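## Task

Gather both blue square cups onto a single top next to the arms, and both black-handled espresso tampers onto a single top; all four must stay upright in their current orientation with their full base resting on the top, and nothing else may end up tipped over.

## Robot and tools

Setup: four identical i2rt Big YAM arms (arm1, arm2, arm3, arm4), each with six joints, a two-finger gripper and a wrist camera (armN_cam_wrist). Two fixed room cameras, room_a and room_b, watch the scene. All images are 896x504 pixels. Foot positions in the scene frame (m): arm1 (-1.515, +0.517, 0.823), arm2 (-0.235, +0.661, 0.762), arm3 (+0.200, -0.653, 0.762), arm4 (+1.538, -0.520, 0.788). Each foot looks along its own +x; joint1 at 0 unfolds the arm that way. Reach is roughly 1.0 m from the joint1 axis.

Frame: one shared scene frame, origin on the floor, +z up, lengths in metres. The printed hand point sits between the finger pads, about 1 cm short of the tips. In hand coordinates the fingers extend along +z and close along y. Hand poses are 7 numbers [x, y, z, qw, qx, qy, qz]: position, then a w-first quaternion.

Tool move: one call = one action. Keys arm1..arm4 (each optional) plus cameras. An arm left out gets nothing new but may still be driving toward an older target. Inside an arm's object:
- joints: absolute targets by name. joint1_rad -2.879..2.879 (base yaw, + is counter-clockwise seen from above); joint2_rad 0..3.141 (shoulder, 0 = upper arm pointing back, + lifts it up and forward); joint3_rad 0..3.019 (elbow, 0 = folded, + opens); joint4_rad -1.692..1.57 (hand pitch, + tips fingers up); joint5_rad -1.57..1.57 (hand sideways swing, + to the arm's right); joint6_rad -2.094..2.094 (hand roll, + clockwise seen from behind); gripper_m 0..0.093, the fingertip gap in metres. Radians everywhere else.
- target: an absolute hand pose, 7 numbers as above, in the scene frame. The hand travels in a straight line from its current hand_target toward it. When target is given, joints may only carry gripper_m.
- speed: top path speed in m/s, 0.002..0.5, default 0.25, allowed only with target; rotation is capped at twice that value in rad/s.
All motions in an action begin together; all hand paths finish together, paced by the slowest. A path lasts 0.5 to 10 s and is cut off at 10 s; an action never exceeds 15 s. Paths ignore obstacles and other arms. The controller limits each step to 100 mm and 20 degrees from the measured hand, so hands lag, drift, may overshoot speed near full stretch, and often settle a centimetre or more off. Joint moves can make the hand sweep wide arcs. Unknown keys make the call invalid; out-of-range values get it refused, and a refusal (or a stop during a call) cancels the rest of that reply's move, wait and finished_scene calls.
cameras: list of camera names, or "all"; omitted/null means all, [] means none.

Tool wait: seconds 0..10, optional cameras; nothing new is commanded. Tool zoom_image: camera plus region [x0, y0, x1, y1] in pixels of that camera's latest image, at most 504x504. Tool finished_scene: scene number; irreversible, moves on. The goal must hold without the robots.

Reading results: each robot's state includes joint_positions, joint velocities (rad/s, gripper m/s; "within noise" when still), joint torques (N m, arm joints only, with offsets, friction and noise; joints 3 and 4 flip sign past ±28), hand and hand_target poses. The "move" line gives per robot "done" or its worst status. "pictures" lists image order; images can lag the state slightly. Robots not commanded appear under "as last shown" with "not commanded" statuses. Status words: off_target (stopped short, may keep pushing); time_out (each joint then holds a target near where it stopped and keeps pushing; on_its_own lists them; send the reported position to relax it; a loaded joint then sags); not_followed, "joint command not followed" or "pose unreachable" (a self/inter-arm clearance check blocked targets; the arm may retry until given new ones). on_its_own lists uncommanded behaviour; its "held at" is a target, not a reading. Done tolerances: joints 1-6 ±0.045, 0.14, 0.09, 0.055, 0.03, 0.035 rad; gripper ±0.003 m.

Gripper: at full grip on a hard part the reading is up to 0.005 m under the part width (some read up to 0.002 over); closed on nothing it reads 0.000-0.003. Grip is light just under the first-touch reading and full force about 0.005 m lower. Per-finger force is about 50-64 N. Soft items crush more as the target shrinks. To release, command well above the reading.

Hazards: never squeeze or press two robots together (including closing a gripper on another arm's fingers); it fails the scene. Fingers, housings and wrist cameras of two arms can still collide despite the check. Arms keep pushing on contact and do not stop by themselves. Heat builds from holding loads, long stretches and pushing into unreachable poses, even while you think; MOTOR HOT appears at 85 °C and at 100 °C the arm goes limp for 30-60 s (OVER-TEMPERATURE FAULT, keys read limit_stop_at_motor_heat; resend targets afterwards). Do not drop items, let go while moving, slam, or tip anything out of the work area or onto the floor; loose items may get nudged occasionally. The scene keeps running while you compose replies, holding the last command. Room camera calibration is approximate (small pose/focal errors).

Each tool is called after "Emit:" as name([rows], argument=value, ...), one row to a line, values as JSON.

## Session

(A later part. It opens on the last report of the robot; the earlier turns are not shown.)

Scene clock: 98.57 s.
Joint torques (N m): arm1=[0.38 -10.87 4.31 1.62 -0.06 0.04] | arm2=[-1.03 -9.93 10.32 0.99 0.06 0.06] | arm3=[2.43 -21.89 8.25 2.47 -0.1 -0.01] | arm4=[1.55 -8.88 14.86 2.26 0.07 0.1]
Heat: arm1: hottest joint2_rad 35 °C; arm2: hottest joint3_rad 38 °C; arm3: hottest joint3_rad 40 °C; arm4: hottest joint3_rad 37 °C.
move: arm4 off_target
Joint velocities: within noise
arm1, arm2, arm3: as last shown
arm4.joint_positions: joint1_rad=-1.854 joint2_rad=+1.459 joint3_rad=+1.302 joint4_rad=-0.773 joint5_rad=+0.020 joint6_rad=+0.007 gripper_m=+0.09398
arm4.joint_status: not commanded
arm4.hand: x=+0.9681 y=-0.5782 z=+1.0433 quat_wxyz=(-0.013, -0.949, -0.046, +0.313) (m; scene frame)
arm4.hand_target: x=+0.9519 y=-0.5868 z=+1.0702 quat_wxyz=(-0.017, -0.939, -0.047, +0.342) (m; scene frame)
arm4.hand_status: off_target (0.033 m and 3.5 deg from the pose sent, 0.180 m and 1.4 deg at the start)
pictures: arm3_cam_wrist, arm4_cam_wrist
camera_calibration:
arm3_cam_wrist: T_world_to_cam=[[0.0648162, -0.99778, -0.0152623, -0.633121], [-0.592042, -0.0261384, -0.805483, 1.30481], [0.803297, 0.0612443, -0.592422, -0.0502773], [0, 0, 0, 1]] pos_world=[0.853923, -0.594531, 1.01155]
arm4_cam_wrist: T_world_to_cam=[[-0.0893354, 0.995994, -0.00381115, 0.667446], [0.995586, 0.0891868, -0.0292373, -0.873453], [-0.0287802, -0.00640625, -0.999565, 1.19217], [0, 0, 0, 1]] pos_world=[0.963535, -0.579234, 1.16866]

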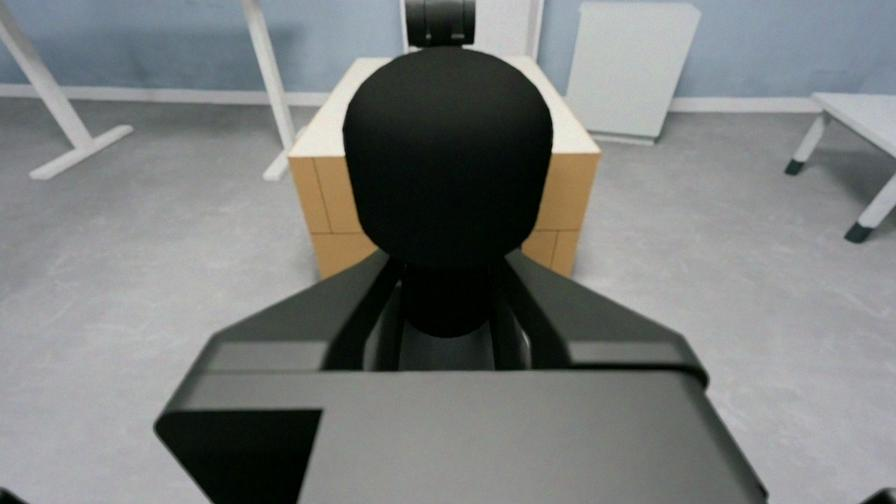

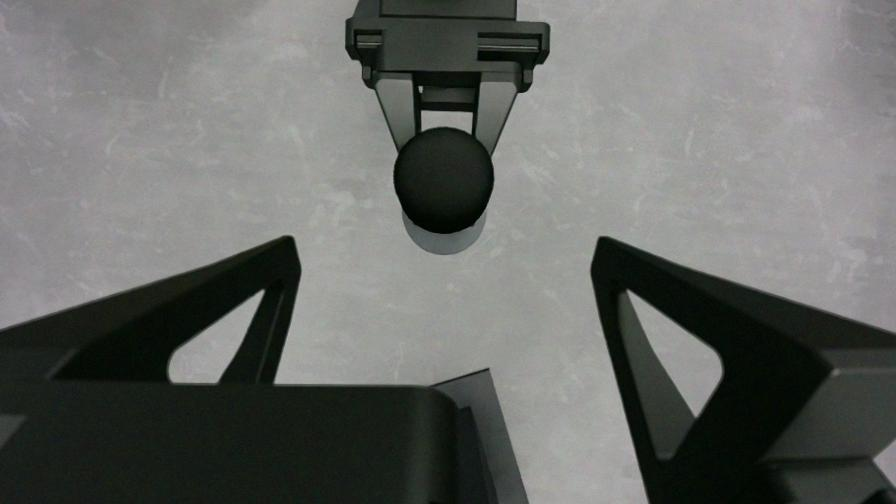

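Emit:
move(arm4={"target":[0.912,-0.594,1.0,-0.017,-0.939,-0.0467,0.3416],"speed":0.12}, cameras=["arm3_cam_wrist","arm4_cam_wrist","room_b"])

Emit:
zoom_image(camera="room_b", region=[440, 220, 540, 300])

Scene clock: 100.73 s.
Joint torques (N m): arm1=[0.03 -11.93 3.92 1.76 -0.03 0.04] | arm2=[-0.79 -9.7 10.33 0.94 0.03 0.05] | arm3=[2.43 -21.95 8.24 2.47 -0.1 -0.01] | arm4=[1.61 -9.52 12.34 2.29 0.07 0.1]
Heat: arm1: hottest joint2_rad 35 °C; arm2: hottest joint3_rad 38 °C; arm3: hottest joint3_rad 40 °C; arm4: hottest joint3_rad 37 °C.
move: arm4 off_target
Joint velocities: within noise
arm1, arm2, arm3: as last shown
arm4.joint_positions: joint1_rad=-1.853 joint2_rad=+1.587 joint3_rad=+1.302 joint4_rad=-0.607 joint5_rad=+0.022 joint6_rad=+0.009 gripper_m=+0.09398
arm4.joint_status: not commanded
arm4.hand: x=+0.9233 y=-0.5839 z=+0.9952 quat_wxyz=(-0.013, -0.943, -0.044, +0.331) (m; scene frame)
arm4.hand_target: x=+0.9126 y=-0.5939 z=+1.0000 quat_wxyz=(-0.017, -0.939, -0.047, +0.341) (m; scene frame)
arm4.hand_status: off_target (0.016 m and 1.4 deg from the pose sent, 0.073 m and 3.5 deg at the start)
pictures: arm3_cam_wrist, arm4_cam_wrist, room_b
camera_calibration:
arm3_cam_wrist: T_world_to_cam=[[0.0648162, -0.99778, -0.0152623, -0.633121], [-0.592042, -0.0261384, -0.805483, 1.30481], [0.803297, 0.0612443, -0.592422, -0.0502773], [0, 0, 0, 1]] pos_world=[0.853923, -0.594531, 1.01155]
arm4_cam_wrist: T_world_to_cam=[[-0.087409, 0.996164, -0.00407536, 0.667572], [0.993904, 0.0869333, -0.0678035, -0.791074], [-0.0671891, -0.00997715, -0.99769, 1.17424], [0, 0, 0, 1]] pos_world=[0.923499, -0.584525, 1.12061]

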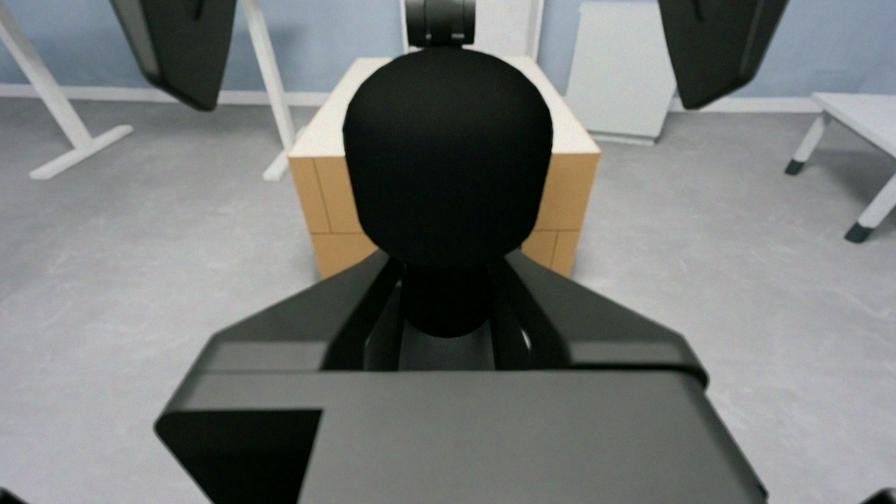

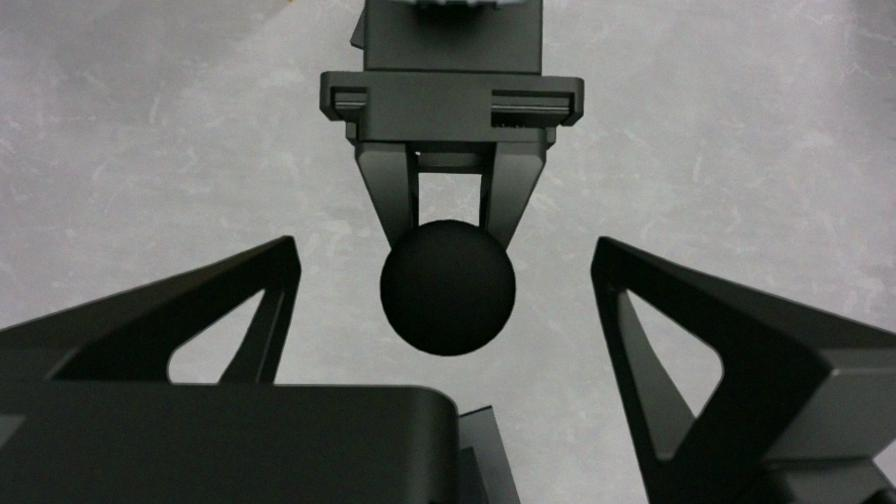

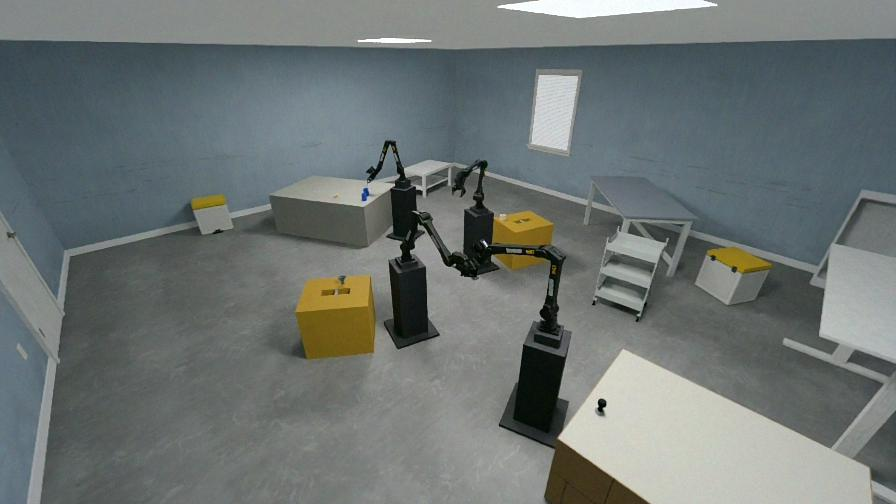

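Scaled by 5.040 from the camera's 896x504 image, which has a finer 1280x720 frame.

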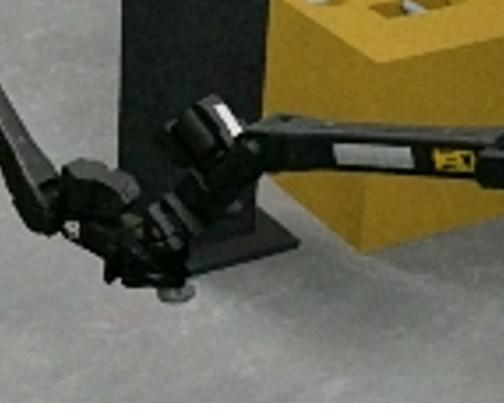

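Emit:
move(arm4={"target":[0.914,-0.594,0.976,-0.017,-0.939,-0.0467,0.3416],"speed":0.1}, cameras=["arm3_cam_wrist","arm4_cam_wrist"])

Emit:
move(arm4={"joints":{"gripper_m":0.037}}, cameras=["arm3_cam_wrist","arm4_cam_wrist"])

Scene clock: 102.37 s.
Joint torques (N m): arm1=[-0.32 -12.04 4.16 1.66 -0.12 0.01] | arm2=[-0.5 -9.52 10.4 0.88 0.08 0.05] | arm3=[2.49 -21.95 8.24 2.47 -0.1 -0.01] | arm4=[1.55 -9.41 9.32 2.41 0.06 0.11]
Heat: arm1: hottest joint2_rad 35 °C; arm2: hottest joint3_rad 39 °C; arm3: hottest joint3_rad 40 °C; arm4: hottest joint3_rad 37 °C.
move: arm4 off_target
Joint velocities: arm1=[-0.015 -0.015 -0.012 -0.012 -0.154 0.007 0.001] | arm2=[within noise] | arm3=[within noise] | arm4=[within noise]
arm1.joint_positions: joint1_rad=+1.908 joint2_rad=+1.780 joint3_rad=+0.609 joint4_rad=+0.351 joint5_rad=-0.001 joint6_rad=-0.012 gripper_m=+0.09294
arm1.joint_status: not commanded
arm1.hand: x=-1.8882 y=+0.2088 z=+0.7811 quat_wxyz=(+0.122, +0.872, +0.321, -0.349) (m; scene frame)
arm1.hand_target: x=-1.8850 y=+0.2101 z=+0.7799 quat_wxyz=(+0.123, +0.875, +0.318, -0.343) (m; scene frame)
arm1.hand_status: not commanded
arm2, arm3: as last shown
arm4.joint_positions: joint1_rad=-1.853 joint2_rad=+1.596 joint3_rad=+1.293 joint4_rad=-0.545 joint5_rad=+0.022 joint6_rad=+0.009 gripper_m=+0.09398
arm4.joint_status: not commanded
arm4.hand: x=+0.9139 y=-0.5849 z=+0.9946 quat_wxyz=(-0.015, -0.935, -0.044, +0.351) (m; scene frame)
arm4.hand_target: x=+0.9146 y=-0.5937 z=+0.9762 quat_wxyz=(-0.017, -0.939, -0.047, +0.341) (m; scene frame)
arm4.hand_status: off_target (0.021 m and 1.3 deg from the pose sent, 0.024 m and 1.4 deg at the start)
pictures: arm3_cam_wrist, arm4_cam_wrist
camera_calibration:
arm3_cam_wrist: T_world_to_cam=[[0.0648162, -0.99778, -0.0152623, -0.633121], [-0.592042, -0.0261384, -0.805483, 1.30481], [0.803297, 0.0612443, -0.592422, -0.0502773], [0, 0, 0, 1]] pos_world=[0.853923, -0.594531, 1.01155]
arm4_cam_wrist: T_world_to_cam=[[-0.0870438, 0.996192, -0.00497829, 0.668308], [0.99013, 0.085961, -0.110696, -0.736253], [-0.109847, -0.0145646, -0.993842, 1.20545], [0, 0, 0, 1]] pos_world=[0.919574, -0.584917, 1.11986]

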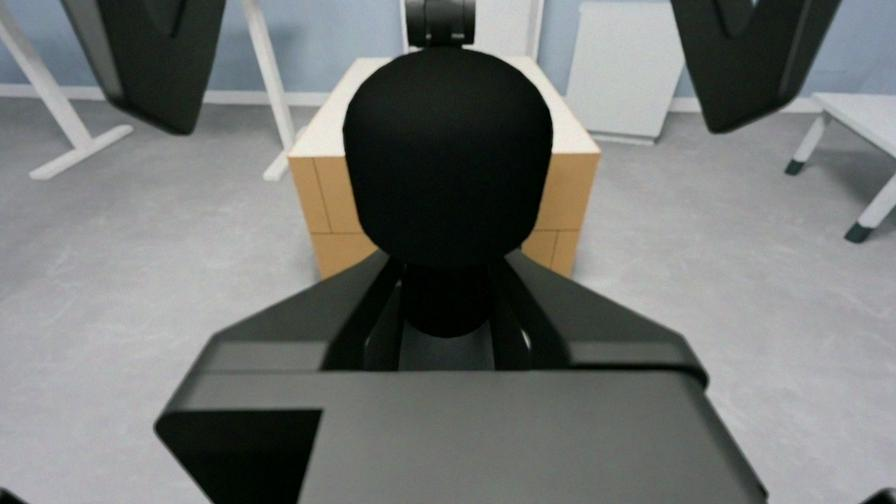

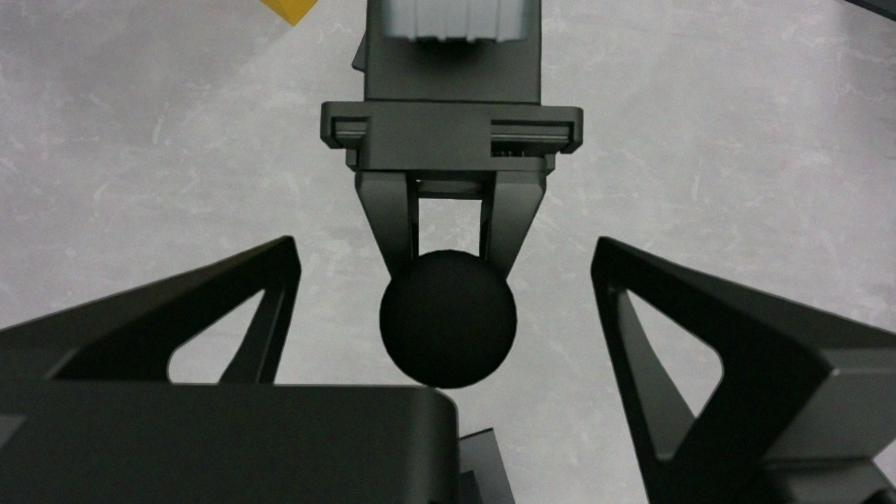

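Scene clock: 103.10 s.
Joint torques (N m): arm1=[-0.09 -12.04 4.27 1.69 -0.07 0.07] | arm2=[-0.91 -9.47 10.43 0.94 0.05 0.05] | arm3=[2.49 -21.95 8.23 2.47 -0.1 -0.01] | arm4=[1.61 -9.35 9.31 2.33 0.08 0.1]
Heat: arm1: hottest joint2_rad 35 °C; arm2: hottest joint3_rad 39 °C; arm3: hottest joint3_rad 40 °C; arm4: hottest joint3_rad 37 °C.
move: arm4 done
Joint velocities: within noise
arm1, arm2, arm3: as last shown
arm4.joint_positions: joint1_rad=-1.853 joint2_rad=+1.596 joint3_rad=+1.293 joint4_rad=-0.545 joint5_rad=+0.022 joint6_rad=+0.009 gripper_m=+0.03722
arm4.joint_status: all done
arm4.hand: x=+0.9139 y=-0.5850 z=+0.9947 quat_wxyz=(-0.015, -0.935, -0.044, +0.351) (m; scene frame)
arm4.hand_target: x=+0.9146 y=-0.5937 z=+0.9762 quat_wxyz=(-0.017, -0.939, -0.047, +0.341) (m; scene frame)
arm4.hand_status: not commanded
pictures: arm3_cam_wrist, arm4_cam_wrist
camera_calibration:
arm3_cam_wrist: T_world_to_cam=[[0.0648162, -0.99778, -0.0152623, -0.633121], [-0.592042, -0.0261384, -0.805483, 1.30481], [0.803297, 0.0612443, -0.592422, -0.0502773], [0, 0, 0, 1]] pos_world=[0.853923, -0.594531, 1.01155]
arm4_cam_wrist: T_world_to_cam=[[-0.0870515, 0.996192, -0.00494306, 0.668276], [0.990085, 0.0859667, -0.11109, -0.735757], [-0.110242, -0.0145646, -0.993798, 1.20587], [0, 0, 0, 1]] pos_world=[0.919574, -0.584917, 1.11996]

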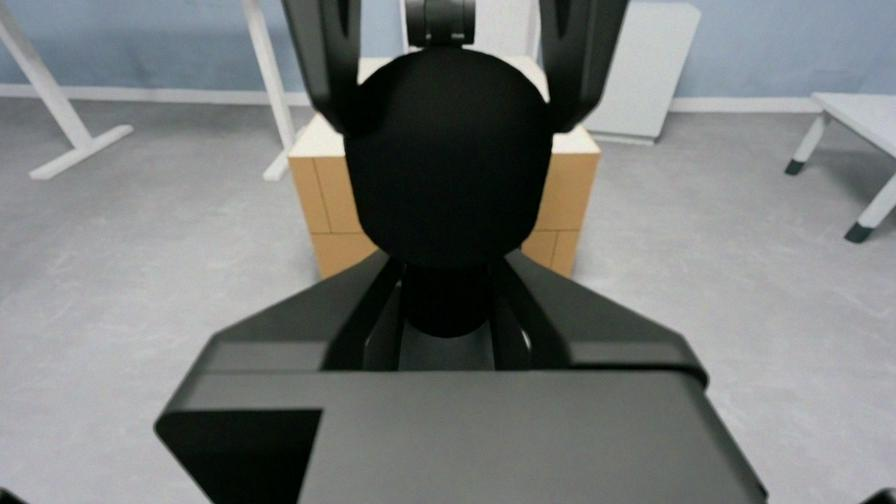

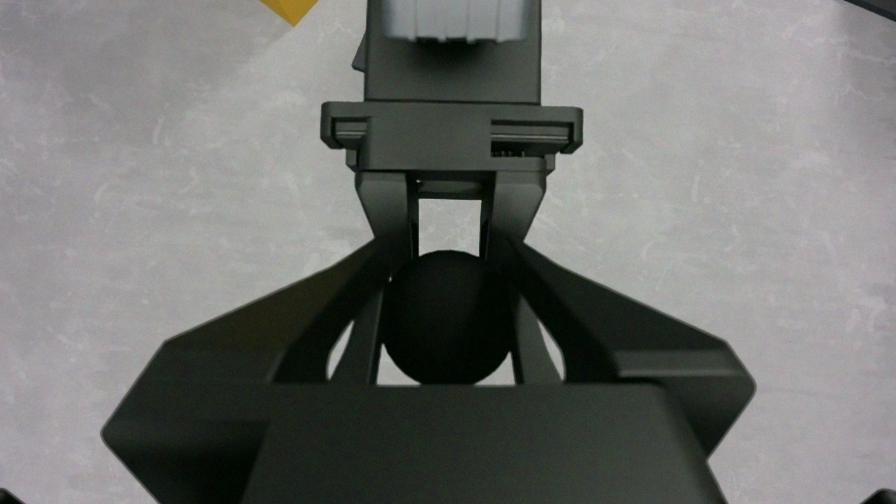

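Emit:
move(arm4={"joints":{"gripper_m":0.093}}, cameras=[])

Emit:
move(arm4={"target":[0.926,-0.594,0.958,-0.017,-0.939,-0.0467,0.3416],"speed":0.1}, cameras=["arm3_cam_wrist","arm4_cam_wrist"])

Scene clock: 104.40 s.
Joint torques (N m): arm1=[0.21 -11.46 4.34 1.59 -0.13 0.06] | arm2=[-0.91 -9.76 10.19 0.95 0.09 0.04] | arm3=[2.43 -21.95 8.24 2.47 -0.1 -0.01] | arm4=[1.61 -9.35 9.29 2.37 0.07 0.1]
Heat: arm1: hottest joint2_rad 35 °C; arm2: hottest joint3_rad 39 °C; arm3: hottest joint3_rad 40 °C; arm4: hottest joint3_rad 37 °C.
move: arm4 done
Joint velocities: within noise
arm1, arm2, arm3: as last shown
arm4.joint_positions: joint1_rad=-1.853 joint2_rad=+1.596 joint3_rad=+1.293 joint4_rad=-0.545 joint5_rad=+0.022 joint6_rad=+0.009 gripper_m=+0.09278
arm4.joint_status: all done
arm4.hand: x=+0.9138 y=-0.5850 z=+0.9947 quat_wxyz=(-0.015, -0.935, -0.044, +0.351) (m; scene frame)
arm4.hand_target: x=+0.9146 y=-0.5937 z=+0.9763 quat_wxyz=(-0.017, -0.939, -0.047, +0.341) (m; scene frame)
arm4.hand_status: not commanded
pictures: none
No camera images: "cameras" was empty.

Scene clock: 105.50 s.
Joint torques (N m): arm1=[0.56 -12.22 4.14 1.61 -0.07 0.02] | arm2=[-0.85 -9.7 10.41 0.87 0.05 0.07] | arm3=[2.43 -21.95 8.24 2.47 -0.1 -0.01] | arm4=[1.61 -9.88 9.05 2.33 0.06 0.1]
Heat: arm1: hottest joint2_rad 35 °C; arm2: hottest joint3_rad 39 °C; arm3: hottest joint3_rad 40 °C; arm4: hottest joint3_rad 37 °C.
move: arm4 off_target
Joint velocities: within noise
arm1, arm2, arm3: as last shown
arm4.joint_positions: joint1_rad=-1.850 joint2_rad=+1.596 joint3_rad=+1.228 joint4_rad=-0.492 joint5_rad=+0.024 joint6_rad=+0.010 gripper_m=+0.09286
arm4.joint_status: not commanded
arm4.hand: x=+0.9242 y=-0.5854 z=+0.9697 quat_wxyz=(-0.014, -0.937, -0.044, +0.346) (m; scene frame)
arm4.hand_target: x=+0.9263 y=-0.5938 z=+0.9581 quat_wxyz=(-0.017, -0.939, -0.047, +0.341) (m; scene frame)
arm4.hand_status: off_target (0.015 m and 0.7 deg from the pose sent, 0.040 m and 1.3 deg at the start)
pictures: arm3_cam_wrist, arm4_cam_wrist
camera_calibration:
arm3_cam_wrist: T_world_to_cam=[[0.0648162, -0.99778, -0.0152623, -0.633121], [-0.592042, -0.0261384, -0.805483, 1.30481], [0.803297, 0.0612443, -0.592422, -0.0502773], [0, 0, 0, 1]] pos_world=[0.853923, -0.594531, 1.01155]
arm4_cam_wrist: T_world_to_cam=[[-0.0875733, 0.996148, -0.00454542, 0.669558], [0.991191, 0.0866807, -0.10013, -0.759976], [-0.09935, -0.0132741, -0.994964, 1.17401], [0, 0, 0, 1]] pos_world=[0.928555, -0.58552, 1.09505]

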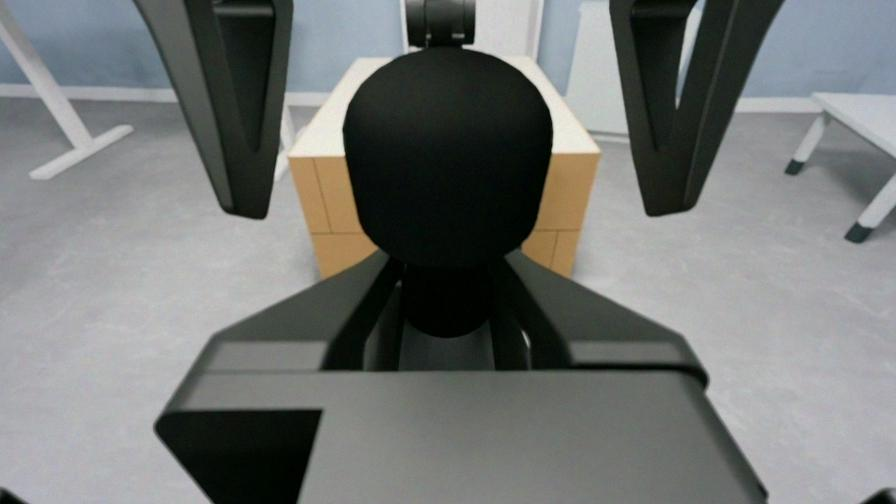

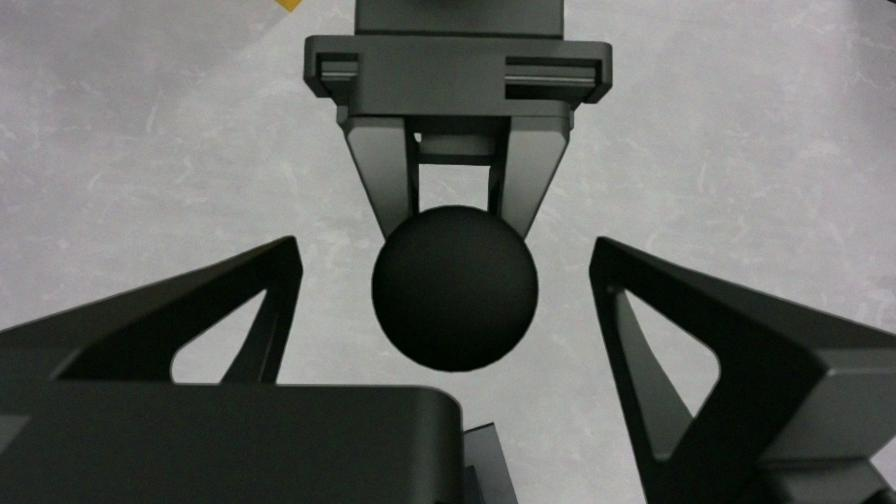

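Same appearance as arm2's good grip. Close.

Emit:
move(arm4={"joints":{"gripper_m":0.037}}, cameras=["arm3_cam_wrist","arm4_cam_wrist"])

Scene clock: 106.53 s.
Joint torques (N m): arm1=[1.85 -11.75 4.21 1.43 -0.04 0] | arm2=[-0.73 -9.64 10.33 0.94 0.06 0.05] | arm3=[2.49 -21.95 8.24 2.47 -0.14 -0.01] | arm4=[1.67 -9.76 9.09 2.32 -0.12 0.1]
Heat: arm1: hottest joint2_rad 35 °C; arm2: hottest joint3_rad 39 °C; arm3: hottest joint3_rad 40 °C; arm4: hottest joint3_rad 37 °C.
move: arm4 off_target
Joint velocities: within noise
arm1, arm3: as last shown
arm2.joint_positions: joint1_rad=+2.145 joint2_rad=+1.264 joint3_rad=+1.232 joint4_rad=-0.865 joint5_rad=+0.042 joint6_rad=+0.026 gripper_m=+0.09292
arm2.joint_status: not commanded
arm2.hand: x=-0.0855 y=+0.1710 z=+1.0621 quat_wxyz=(+0.254, +0.572, +0.753, -0.201) (m; scene frame)
arm2.hand_target: x=-0.0899 y=+0.1701 z=+1.0701 quat_wxyz=(+0.257, +0.574, +0.750, -0.204) (m; scene frame)
arm2.hand_status: not commanded
arm3.joint_positions: joint1_rad=+0.344 joint2_rad=+1.980 joint3_rad=+1.191 joint4_rad=+0.769 joint5_rad=+0.010 joint6_rad=+0.002 gripper_m=+0.02627
arm3.hand: x=+0.9466 y=-0.5865 z=+0.9365 quat_wxyz=(-0.699, +0.027, -0.714, -0.032) (m; scene frame)
arm4.joint_positions: joint1_rad=-1.850 joint2_rad=+1.596 joint3_rad=+1.228 joint4_rad=-0.491 joint5_rad=+0.029 joint6_rad=+0.011 gripper_m=+0.04522
arm4.joint_status: gripper_m off_target (ended at +0.04524, target +0.03700)
arm4.hand: x=+0.9241 y=-0.5845 z=+0.9697 quat_wxyz=(-0.012, -0.937, -0.043, +0.346) (m; scene frame)
arm4.hand_target: x=+0.9263 y=-0.5938 z=+0.9581 quat_wxyz=(-0.017, -0.939, -0.047, +0.341) (m; scene frame)
arm4.hand_status: not commanded
pictures: arm3_cam_wrist, arm4_cam_wrist
camera_calibration:
arm3_cam_wrist: T_world_to_cam=[[0.0632115, -0.997879, -0.0155533, -0.631818], [-0.5921, -0.0249526, -0.805478, 1.30555], [0.803381, 0.0601246, -0.592422, -0.050997], [0, 0, 0, 1]] pos_world=[0.853923, -0.594835, 1.01155]
arm4_cam_wrist: T_world_to_cam=[[-0.0835515, 0.996503, -0.000925433, 0.661663], [0.991452, 0.0830346, -0.100637, -0.761723], [-0.100208, -0.00932586, -0.994923, 1.17717], [0, 0, 0, 1]] pos_world=[0.928456, -0.585121, 1.09515]

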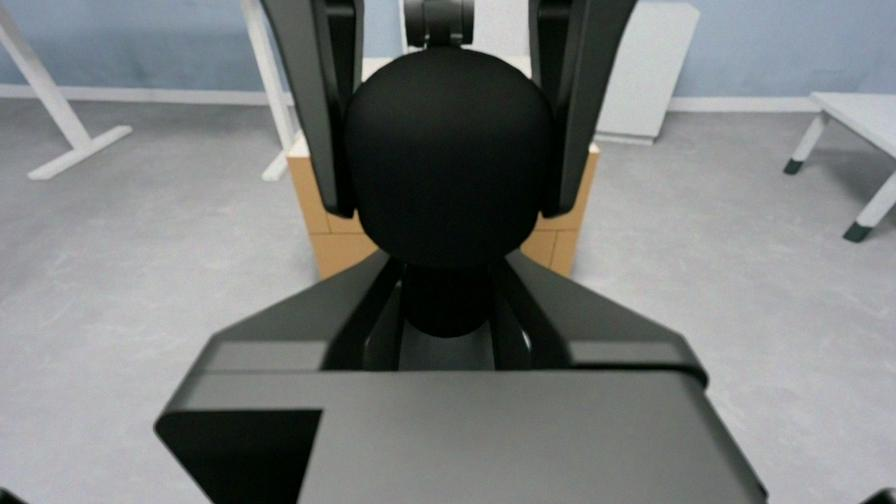

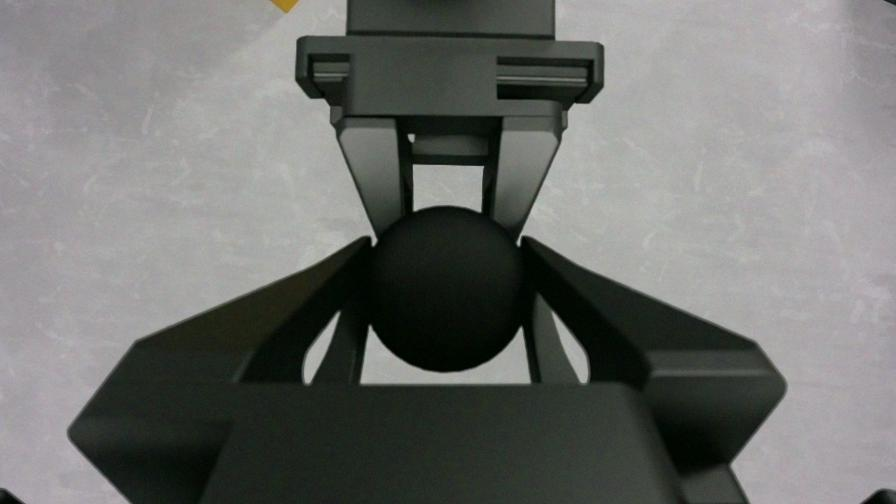

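Emit:
move(arm4={"target":[0.922,-0.592,0.985,-0.017,-0.939,-0.0467,0.3416],"speed":0.05}, arm3={"joints":{"joint2_rad":1.98}}, cameras=["arm3_cam_wrist","arm4_cam_wrist"])

Scene clock: 108.23 s.
Joint torques (N m): arm1=[-0.21 -11.05 4.05 1.78 -0.12 0.04] | arm2=[-0.67 -9.82 10.33 0.94 0.1 0.06] | arm3=[2.49 -19.66 8.23 2.47 -0.14 -0.01] | arm4=[1.2 -10.99 13.31 -0.09 -0.21 0.07]
Heat: arm1: hottest joint2_rad 35 °C; arm2: hottest joint3_rad 39 °C; arm3: hottest joint3_rad 40 °C; arm4: hottest joint3_rad 37 °C.
move: arm3 done; arm4 off_target
Joint velocities: within noise
arm1, arm2: as last shown
arm3.joint_positions: joint1_rad=+0.344 joint2_rad=+1.985 joint3_rad=+1.191 joint4_rad=+0.769 joint5_rad=+0.010 joint6_rad=+0.002 gripper_m=+0.02627
arm3.joint_status: all done
arm3.hand: x=+0.9468 y=-0.5864 z=+0.9329 quat_wxyz=(-0.698, +0.027, -0.715, -0.032) (m; scene frame)
arm3.hand_target: x=+0.9486 y=-0.5811 z=+0.9438 quat_wxyz=(-0.706, +0.030, -0.707, -0.036) (m; scene frame)
arm3.hand_status: not commanded
arm4.joint_positions: joint1_rad=-1.850 joint2_rad=+1.596 joint3_rad=+1.228 joint4_rad=-0.508 joint5_rad=+0.029 joint6_rad=+0.011 gripper_m=+0.04522
arm4.joint_status: not commanded
arm4.hand: x=+0.9272 y=-0.5842 z=+0.9671 quat_wxyz=(-0.012, -0.940, -0.043, +0.339) (m; scene frame)
arm4.hand_target: x=+0.9226 y=-0.5918 z=+0.9849 quat_wxyz=(-0.017, -0.938, -0.047, +0.342) (m; scene frame)
arm4.hand_status: off_target (0.020 m and 0.8 deg from the pose sent, 0.017 m and 0.9 deg at the start)
pictures: arm3_cam_wrist, arm4_cam_wrist
camera_calibration:
arm3_cam_wrist: T_world_to_cam=[[0.063214, -0.997881, -0.0154311, -0.631931], [-0.596106, -0.0253524, -0.802505, 1.30358], [0.800413, 0.0599282, -0.596445, -0.0468411], [0, 0, 0, 1]] pos_world=[0.854509, -0.594736, 1.00844]
arm4_cam_wrist: T_world_to_cam=[[-0.0836266, 0.996497, -0.00091902, 0.661712], [0.99299, 0.083255, -0.0838971, -0.782645], [-0.0835267, -0.00792861, -0.996474, 1.16168], [0, 0, 0, 1]] pos_world=[0.929527, -0.585024, 1.09253]

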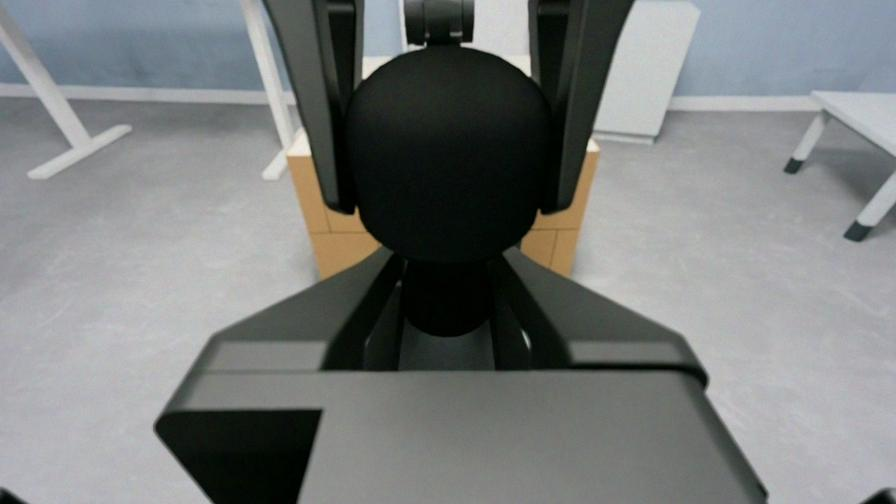

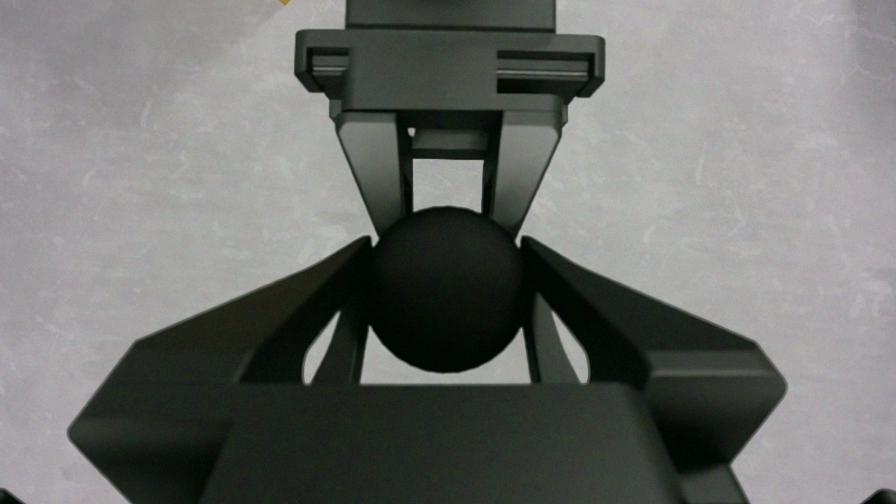

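Emit:
move(arm4={"target":[0.920,-0.592,1.0,-0.017,-0.938,-0.0467,0.3416],"speed":0.05}, arm3={"joints":{"joint2_rad":2.0}}, cameras=[])

Emit:
move(arm3={"joints":{"gripper_m":0.093}}, cameras=["arm3_cam_wrist","arm4_cam_wrist"])

Scene clock: 109.80 s.
Joint torques (N m): arm1=[0.38 -11.4 4.03 1.72 -0.11 0.04] | arm2=[-0.62 -9.58 10.28 1.07 0.06 0.01] | arm3=[2.49 -18.55 8.12 2.45 -0.14 -0.01] | arm4=[1.38 -11.75 14.74 -0.08 -0.21 0.04]
Heat: arm1: hottest joint2_rad 35 °C; arm2: hottest joint3_rad 40 °C; arm3: hottest joint3_rad 40 °C; arm4: hottest joint3_rad 37 °C.
move: arm3 done; arm4 off_target
Joint velocities: within noise
arm1, arm2: as last shown
arm3.joint_positions: joint1_rad=+0.344 joint2_rad=+1.991 joint3_rad=+1.192 joint4_rad=+0.769 joint5_rad=+0.010 joint6_rad=+0.002 gripper_m=+0.02627
arm3.joint_status: all done
arm3.hand: x=+0.9474 y=-0.5863 z=+0.9294 quat_wxyz=(-0.696, +0.027, -0.717, -0.032) (m; scene frame)
arm3.hand_target: x=+0.9494 y=-0.5810 z=+0.9294 quat_wxyz=(-0.699, +0.030, -0.713, -0.035) (m; scene frame)
arm3.hand_status: not commanded
arm4.joint_positions: joint1_rad=-1.850 joint2_rad=+1.596 joint3_rad=+1.240 joint4_rad=-0.546 joint5_rad=+0.029 joint6_rad=+0.013 gripper_m=+0.04522
arm4.joint_status: not commanded
arm4.hand: x=+0.9307 y=-0.5838 z=+0.9671 quat_wxyz=(-0.011, -0.944, -0.043, +0.326) (m; scene frame)
arm4.hand_target: x=+0.9213 y=-0.5917 z=+1.0001 quat_wxyz=(-0.017, -0.938, -0.047, +0.343) (m; scene frame)
arm4.hand_status: off_target (0.036 m and 2.1 deg from the pose sent, 0.034 m and 0.8 deg at the start)
pictures: none
No camera images: "cameras" was empty.

Scene clock: 110.57 s.
Joint torques (N m): arm1=[-0.15 -11.22 3.99 1.5 -0.13 0.04] | arm2=[-1.03 -9.88 10.36 1.02 0.07 0.04] | arm3=[2.49 -18.32 8.13 2.47 -0.1 -0.01] | arm4=[1.08 -11.63 14.69 1.72 -0.05 0.05]
Heat: arm1: hottest joint2_rad 35 °C; arm2: hottest joint3_rad 40 °C; arm3: hottest joint3_rad 39 °C; arm4: hottest joint3_rad 37 °C.
move: arm3 done
Joint velocities: within noise
arm1, arm2: as last shown
arm3.joint_positions: joint1_rad=+0.344 joint2_rad=+1.993 joint3_rad=+1.192 joint4_rad=+0.769 joint5_rad=+0.009 joint6_rad=+0.002 gripper_m=+0.09281
arm3.joint_status: all done
arm3.hand: x=+0.9474 y=-0.5858 z=+0.9280 quat_wxyz=(-0.695, +0.028, -0.718, -0.032) (m; scene frame)
arm3.hand_target: x=+0.9494 y=-0.5809 z=+0.9296 quat_wxyz=(-0.699, +0.030, -0.713, -0.036) (m; scene frame)
arm3.hand_status: not commanded
arm4.joint_positions: joint1_rad=-1.850 joint2_rad=+1.596 joint3_rad=+1.240 joint4_rad=-0.587 joint5_rad=+0.024 joint6_rad=+0.013 gripper_m=+0.04522
arm4.joint_status: not commanded
arm4.hand: x=+0.9387 y=-0.5837 z=+0.9607 quat_wxyz=(-0.012, -0.951, -0.044, +0.306) (m; scene frame)
arm4.hand_target: x=+0.9213 y=-0.5917 z=+1.0000 quat_wxyz=(-0.017, -0.938, -0.047, +0.342) (m; scene frame)
arm4.hand_status: not commanded
pictures: arm3_cam_wrist, arm4_cam_wrist
camera_calibration:
arm3_cam_wrist: T_world_to_cam=[[0.0646841, -0.997789, -0.0152838, -0.633017], [-0.601189, -0.0267399, -0.798659, 1.30035], [0.796484, 0.060849, -0.601589, -0.041291], [0, 0, 0, 1]] pos_world=[0.855591, -0.594333, 1.00402]
arm4_cam_wrist: T_world_to_cam=[[-0.0855692, 0.996326, -0.00339498, 0.666264], [0.996208, 0.0855043, -0.0160841, -0.861496], [-0.0157347, -0.00475841, -0.999865, 1.09768], [0, 0, 0, 1]] pos_world=[0.932513, -0.584932, 1.08594]

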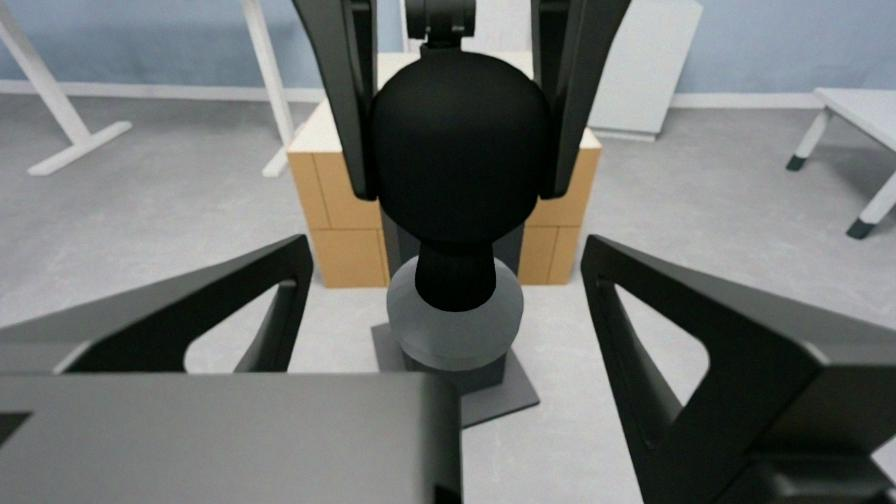

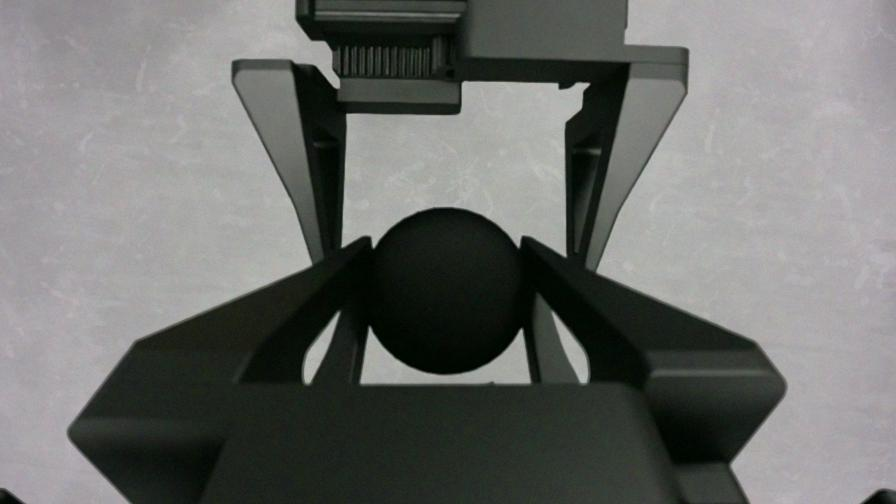

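Emit:
move(arm3={"target":[0.78,-0.60,0.93,-0.699,0.030,-0.713,-0.036],"speed":0.2}, cameras=["arm3_cam_wrist","arm4_cam_wrist","room_b"])

Emit:
zoom_image(camera="room_b", region=[430, 210, 570, 330])

Scene clock: 112.53 s.
Joint torques (N m): arm1=[0.67 -11.87 4.01 1.5 -0.1 -0.01] | arm2=[-0.67 -9.52 10.29 0.98 0.1 0.03] | arm3=[2.02 -14.8 5.53 3.1 -0.11 0] | arm4=[1.32 -11.75 14.69 1.66 -0.06 0.06]
Heat: arm1: hottest joint2_rad 35 °C; arm2: hottest joint3_rad 40 °C; arm3: hottest joint3_rad 39 °C; arm4: hottest joint3_rad 38 °C.
move: arm3 off_target
Joint velocities: arm1=[within noise] | arm2=[0.005 -0.015 0.017 0.017 -0.007 -0.154 0] | arm3=[within noise] | arm4=[within noise]
arm1.joint_positions: joint1_rad=+1.908 joint2_rad=+1.780 joint3_rad=+0.609 joint4_rad=+0.351 joint5_rad=-0.001 joint6_rad=-0.012 gripper_m=+0.09294
arm1.joint_status: not commanded
arm1.hand: x=-1.8882 y=+0.2088 z=+0.7811 quat_wxyz=(+0.122, +0.872, +0.321, -0.349) (m; scene frame)
arm1.hand_target: x=-1.8850 y=+0.2101 z=+0.7799 quat_wxyz=(+0.123, +0.875, +0.318, -0.343) (m; scene frame)
arm1.hand_status: not commanded
arm2, arm4: as last shown
arm3.joint_positions: joint1_rad=+0.344 joint2_rad=+1.717 joint3_rad=+0.683 joint4_rad=+0.973 joint5_rad=+0.003 joint6_rad=+0.002 gripper_m=+0.09290
arm3.joint_status: not commanded
arm3.hand: x=+0.7822 y=-0.6002 z=+0.9139 quat_wxyz=(-0.685, +0.030, -0.727, -0.034) (m; scene frame)
arm3.hand_target: x=+0.7801 y=-0.6000 z=+0.9297 quat_wxyz=(-0.699, +0.030, -0.713, -0.036) (m; scene frame)
arm3.hand_status: off_target (0.016 m and 2.4 deg from the pose sent, 0.168 m and 0.8 deg at the start)
pictures: arm3_cam_wrist, arm4_cam_wrist, room_b
camera_calibration:
arm3_cam_wrist: T_world_to_cam=[[0.0701828, -0.997424, -0.0148054, -0.641377], [-0.623826, -0.0323036, -0.780895, 1.18761], [0.778405, 0.0640414, -0.624487, 0.119694], [0, 0, 0, 1]] pos_world=[0.692706, -0.609026, 0.992651]
arm4_cam_wrist: T_world_to_cam=[[-0.0855692, 0.996326, -0.00339498, 0.666264], [0.996208, 0.0855043, -0.0160841, -0.861496], [-0.0157347, -0.00475841, -0.999865, 1.09768], [0, 0, 0, 1]] pos_world=[0.932513, -0.584932, 1.08594]

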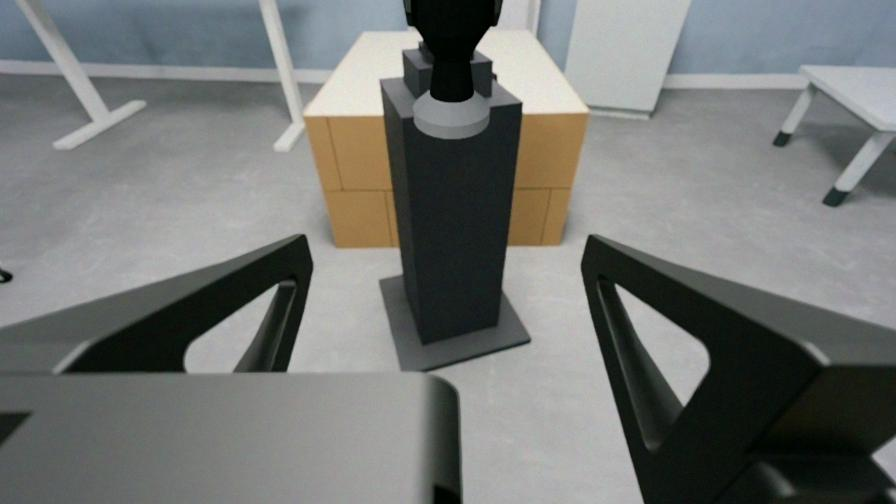

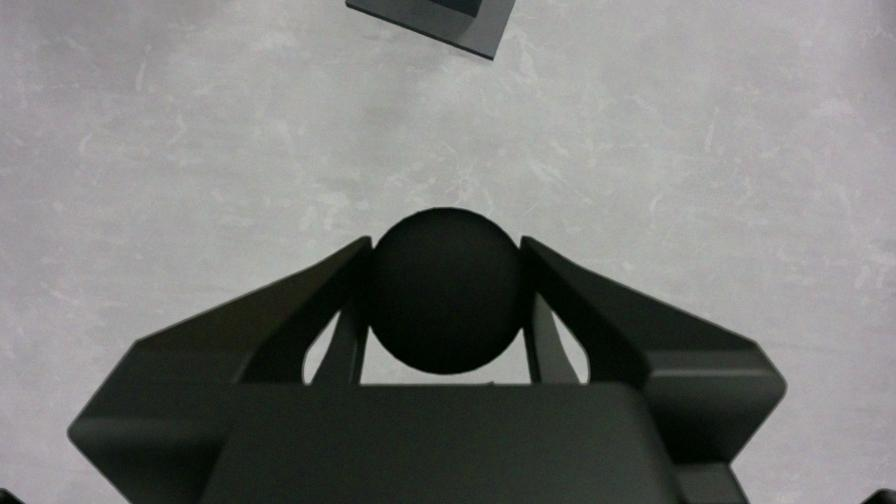

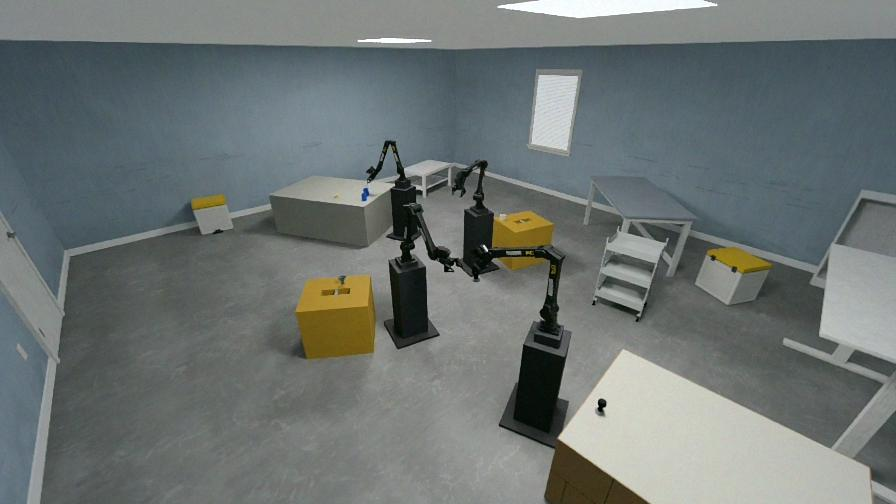

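Scaled by 3.600 from the camera's 896x504 image, which has a finer 1280x720 frame.

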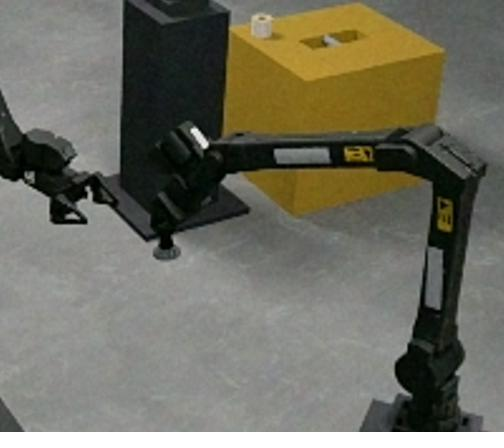

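Emit:
move(arm4={"joints":{"joint1_rad":1.274,"joint2_rad":1.5,"joint3_rad":1.1,"joint4_rad":-0.42,"joint5_rad":0.024,"joint6_rad":0.013}}, arm3={"joints":{"joint2_rad":1.2,"joint3_rad":0.8,"joint4_rad":0.3}}, cameras=["arm4_cam_wrist","room_b"])

Scene clock: 116.33 s.
Joint torques (N m): arm1=[0.79 -11.87 4.22 1.61 -0.05 0.04] | arm2=[-1.26 -9.64 10.26 0.94 0.07 0.06] | arm3=[1.96 -8.53 12.67 1.46 -0.1 0] | arm4=[0.67 -11.81 9.81 1.87 0.05 0.03]
Heat: arm1: hottest joint2_rad 35 °C; arm2: hottest joint3_rad 40 °C; arm3: hottest joint3_rad 39 °C; arm4: hottest joint3_rad 38 °C.
move: arm3 done; arm4 done
Joint velocities: within noise
arm1, arm2: as last shown
arm3.joint_positions: joint1_rad=+0.344 joint2_rad=+1.200 joint3_rad=+0.759 joint4_rad=+0.312 joint5_rad=+0.002 joint6_rad=+0.002 gripper_m=+0.09290
arm3.joint_status: all done
arm3.hand: x=+0.7349 y=-0.6057 z=+1.0752 quat_wxyz=(-0.659, +0.031, -0.751, -0.033) (m; scene frame)
arm3.hand_target: x=+0.7419 y=-0.6047 z=+1.0965 quat_wxyz=(-0.670, +0.031, -0.741, -0.035) (m; scene frame)
arm3.hand_status: not commanded
arm4.joint_positions: joint1_rad=+1.271 joint2_rad=+1.533 joint3_rad=+1.102 joint4_rad=-0.424 joint5_rad=+0.022 joint6_rad=+0.013 gripper_m=+0.04522
arm4.joint_status: all done
arm4.hand: x=+2.1183 y=-0.4673 z=+0.9574 quat_wxyz=(-0.353, +0.036, -0.935, -0.005) (m; scene frame)
arm4.hand_target: x=+2.1167 y=-0.4657 z=+0.9755 quat_wxyz=(-0.369, +0.037, -0.929, -0.006) (m; scene frame)
arm4.hand_status: not commanded
pictures: arm4_cam_wrist, room_b
camera_calibration:
arm4_cam_wrist: T_world_to_cam=[[0.0658402, -0.997803, 0.00742204, -0.611768], [-0.99135, -0.0662572, -0.113294, 2.18577], [0.113537, 0.000101474, -0.993534, 0.83599], [0, 0, 0, 1]] pos_world=[2.11222, -0.465686, 1.08276]

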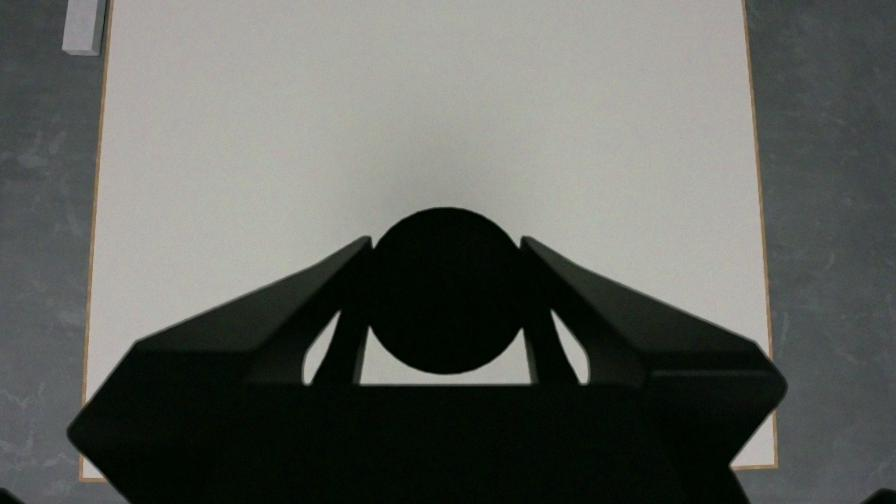

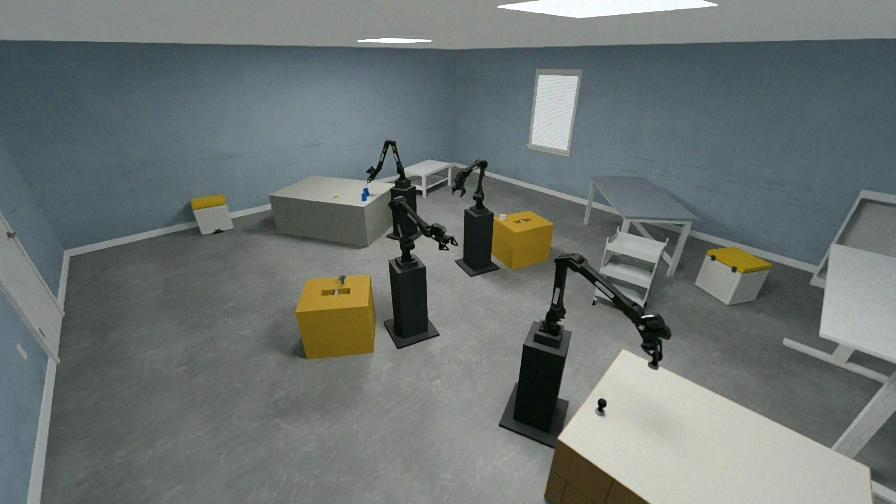

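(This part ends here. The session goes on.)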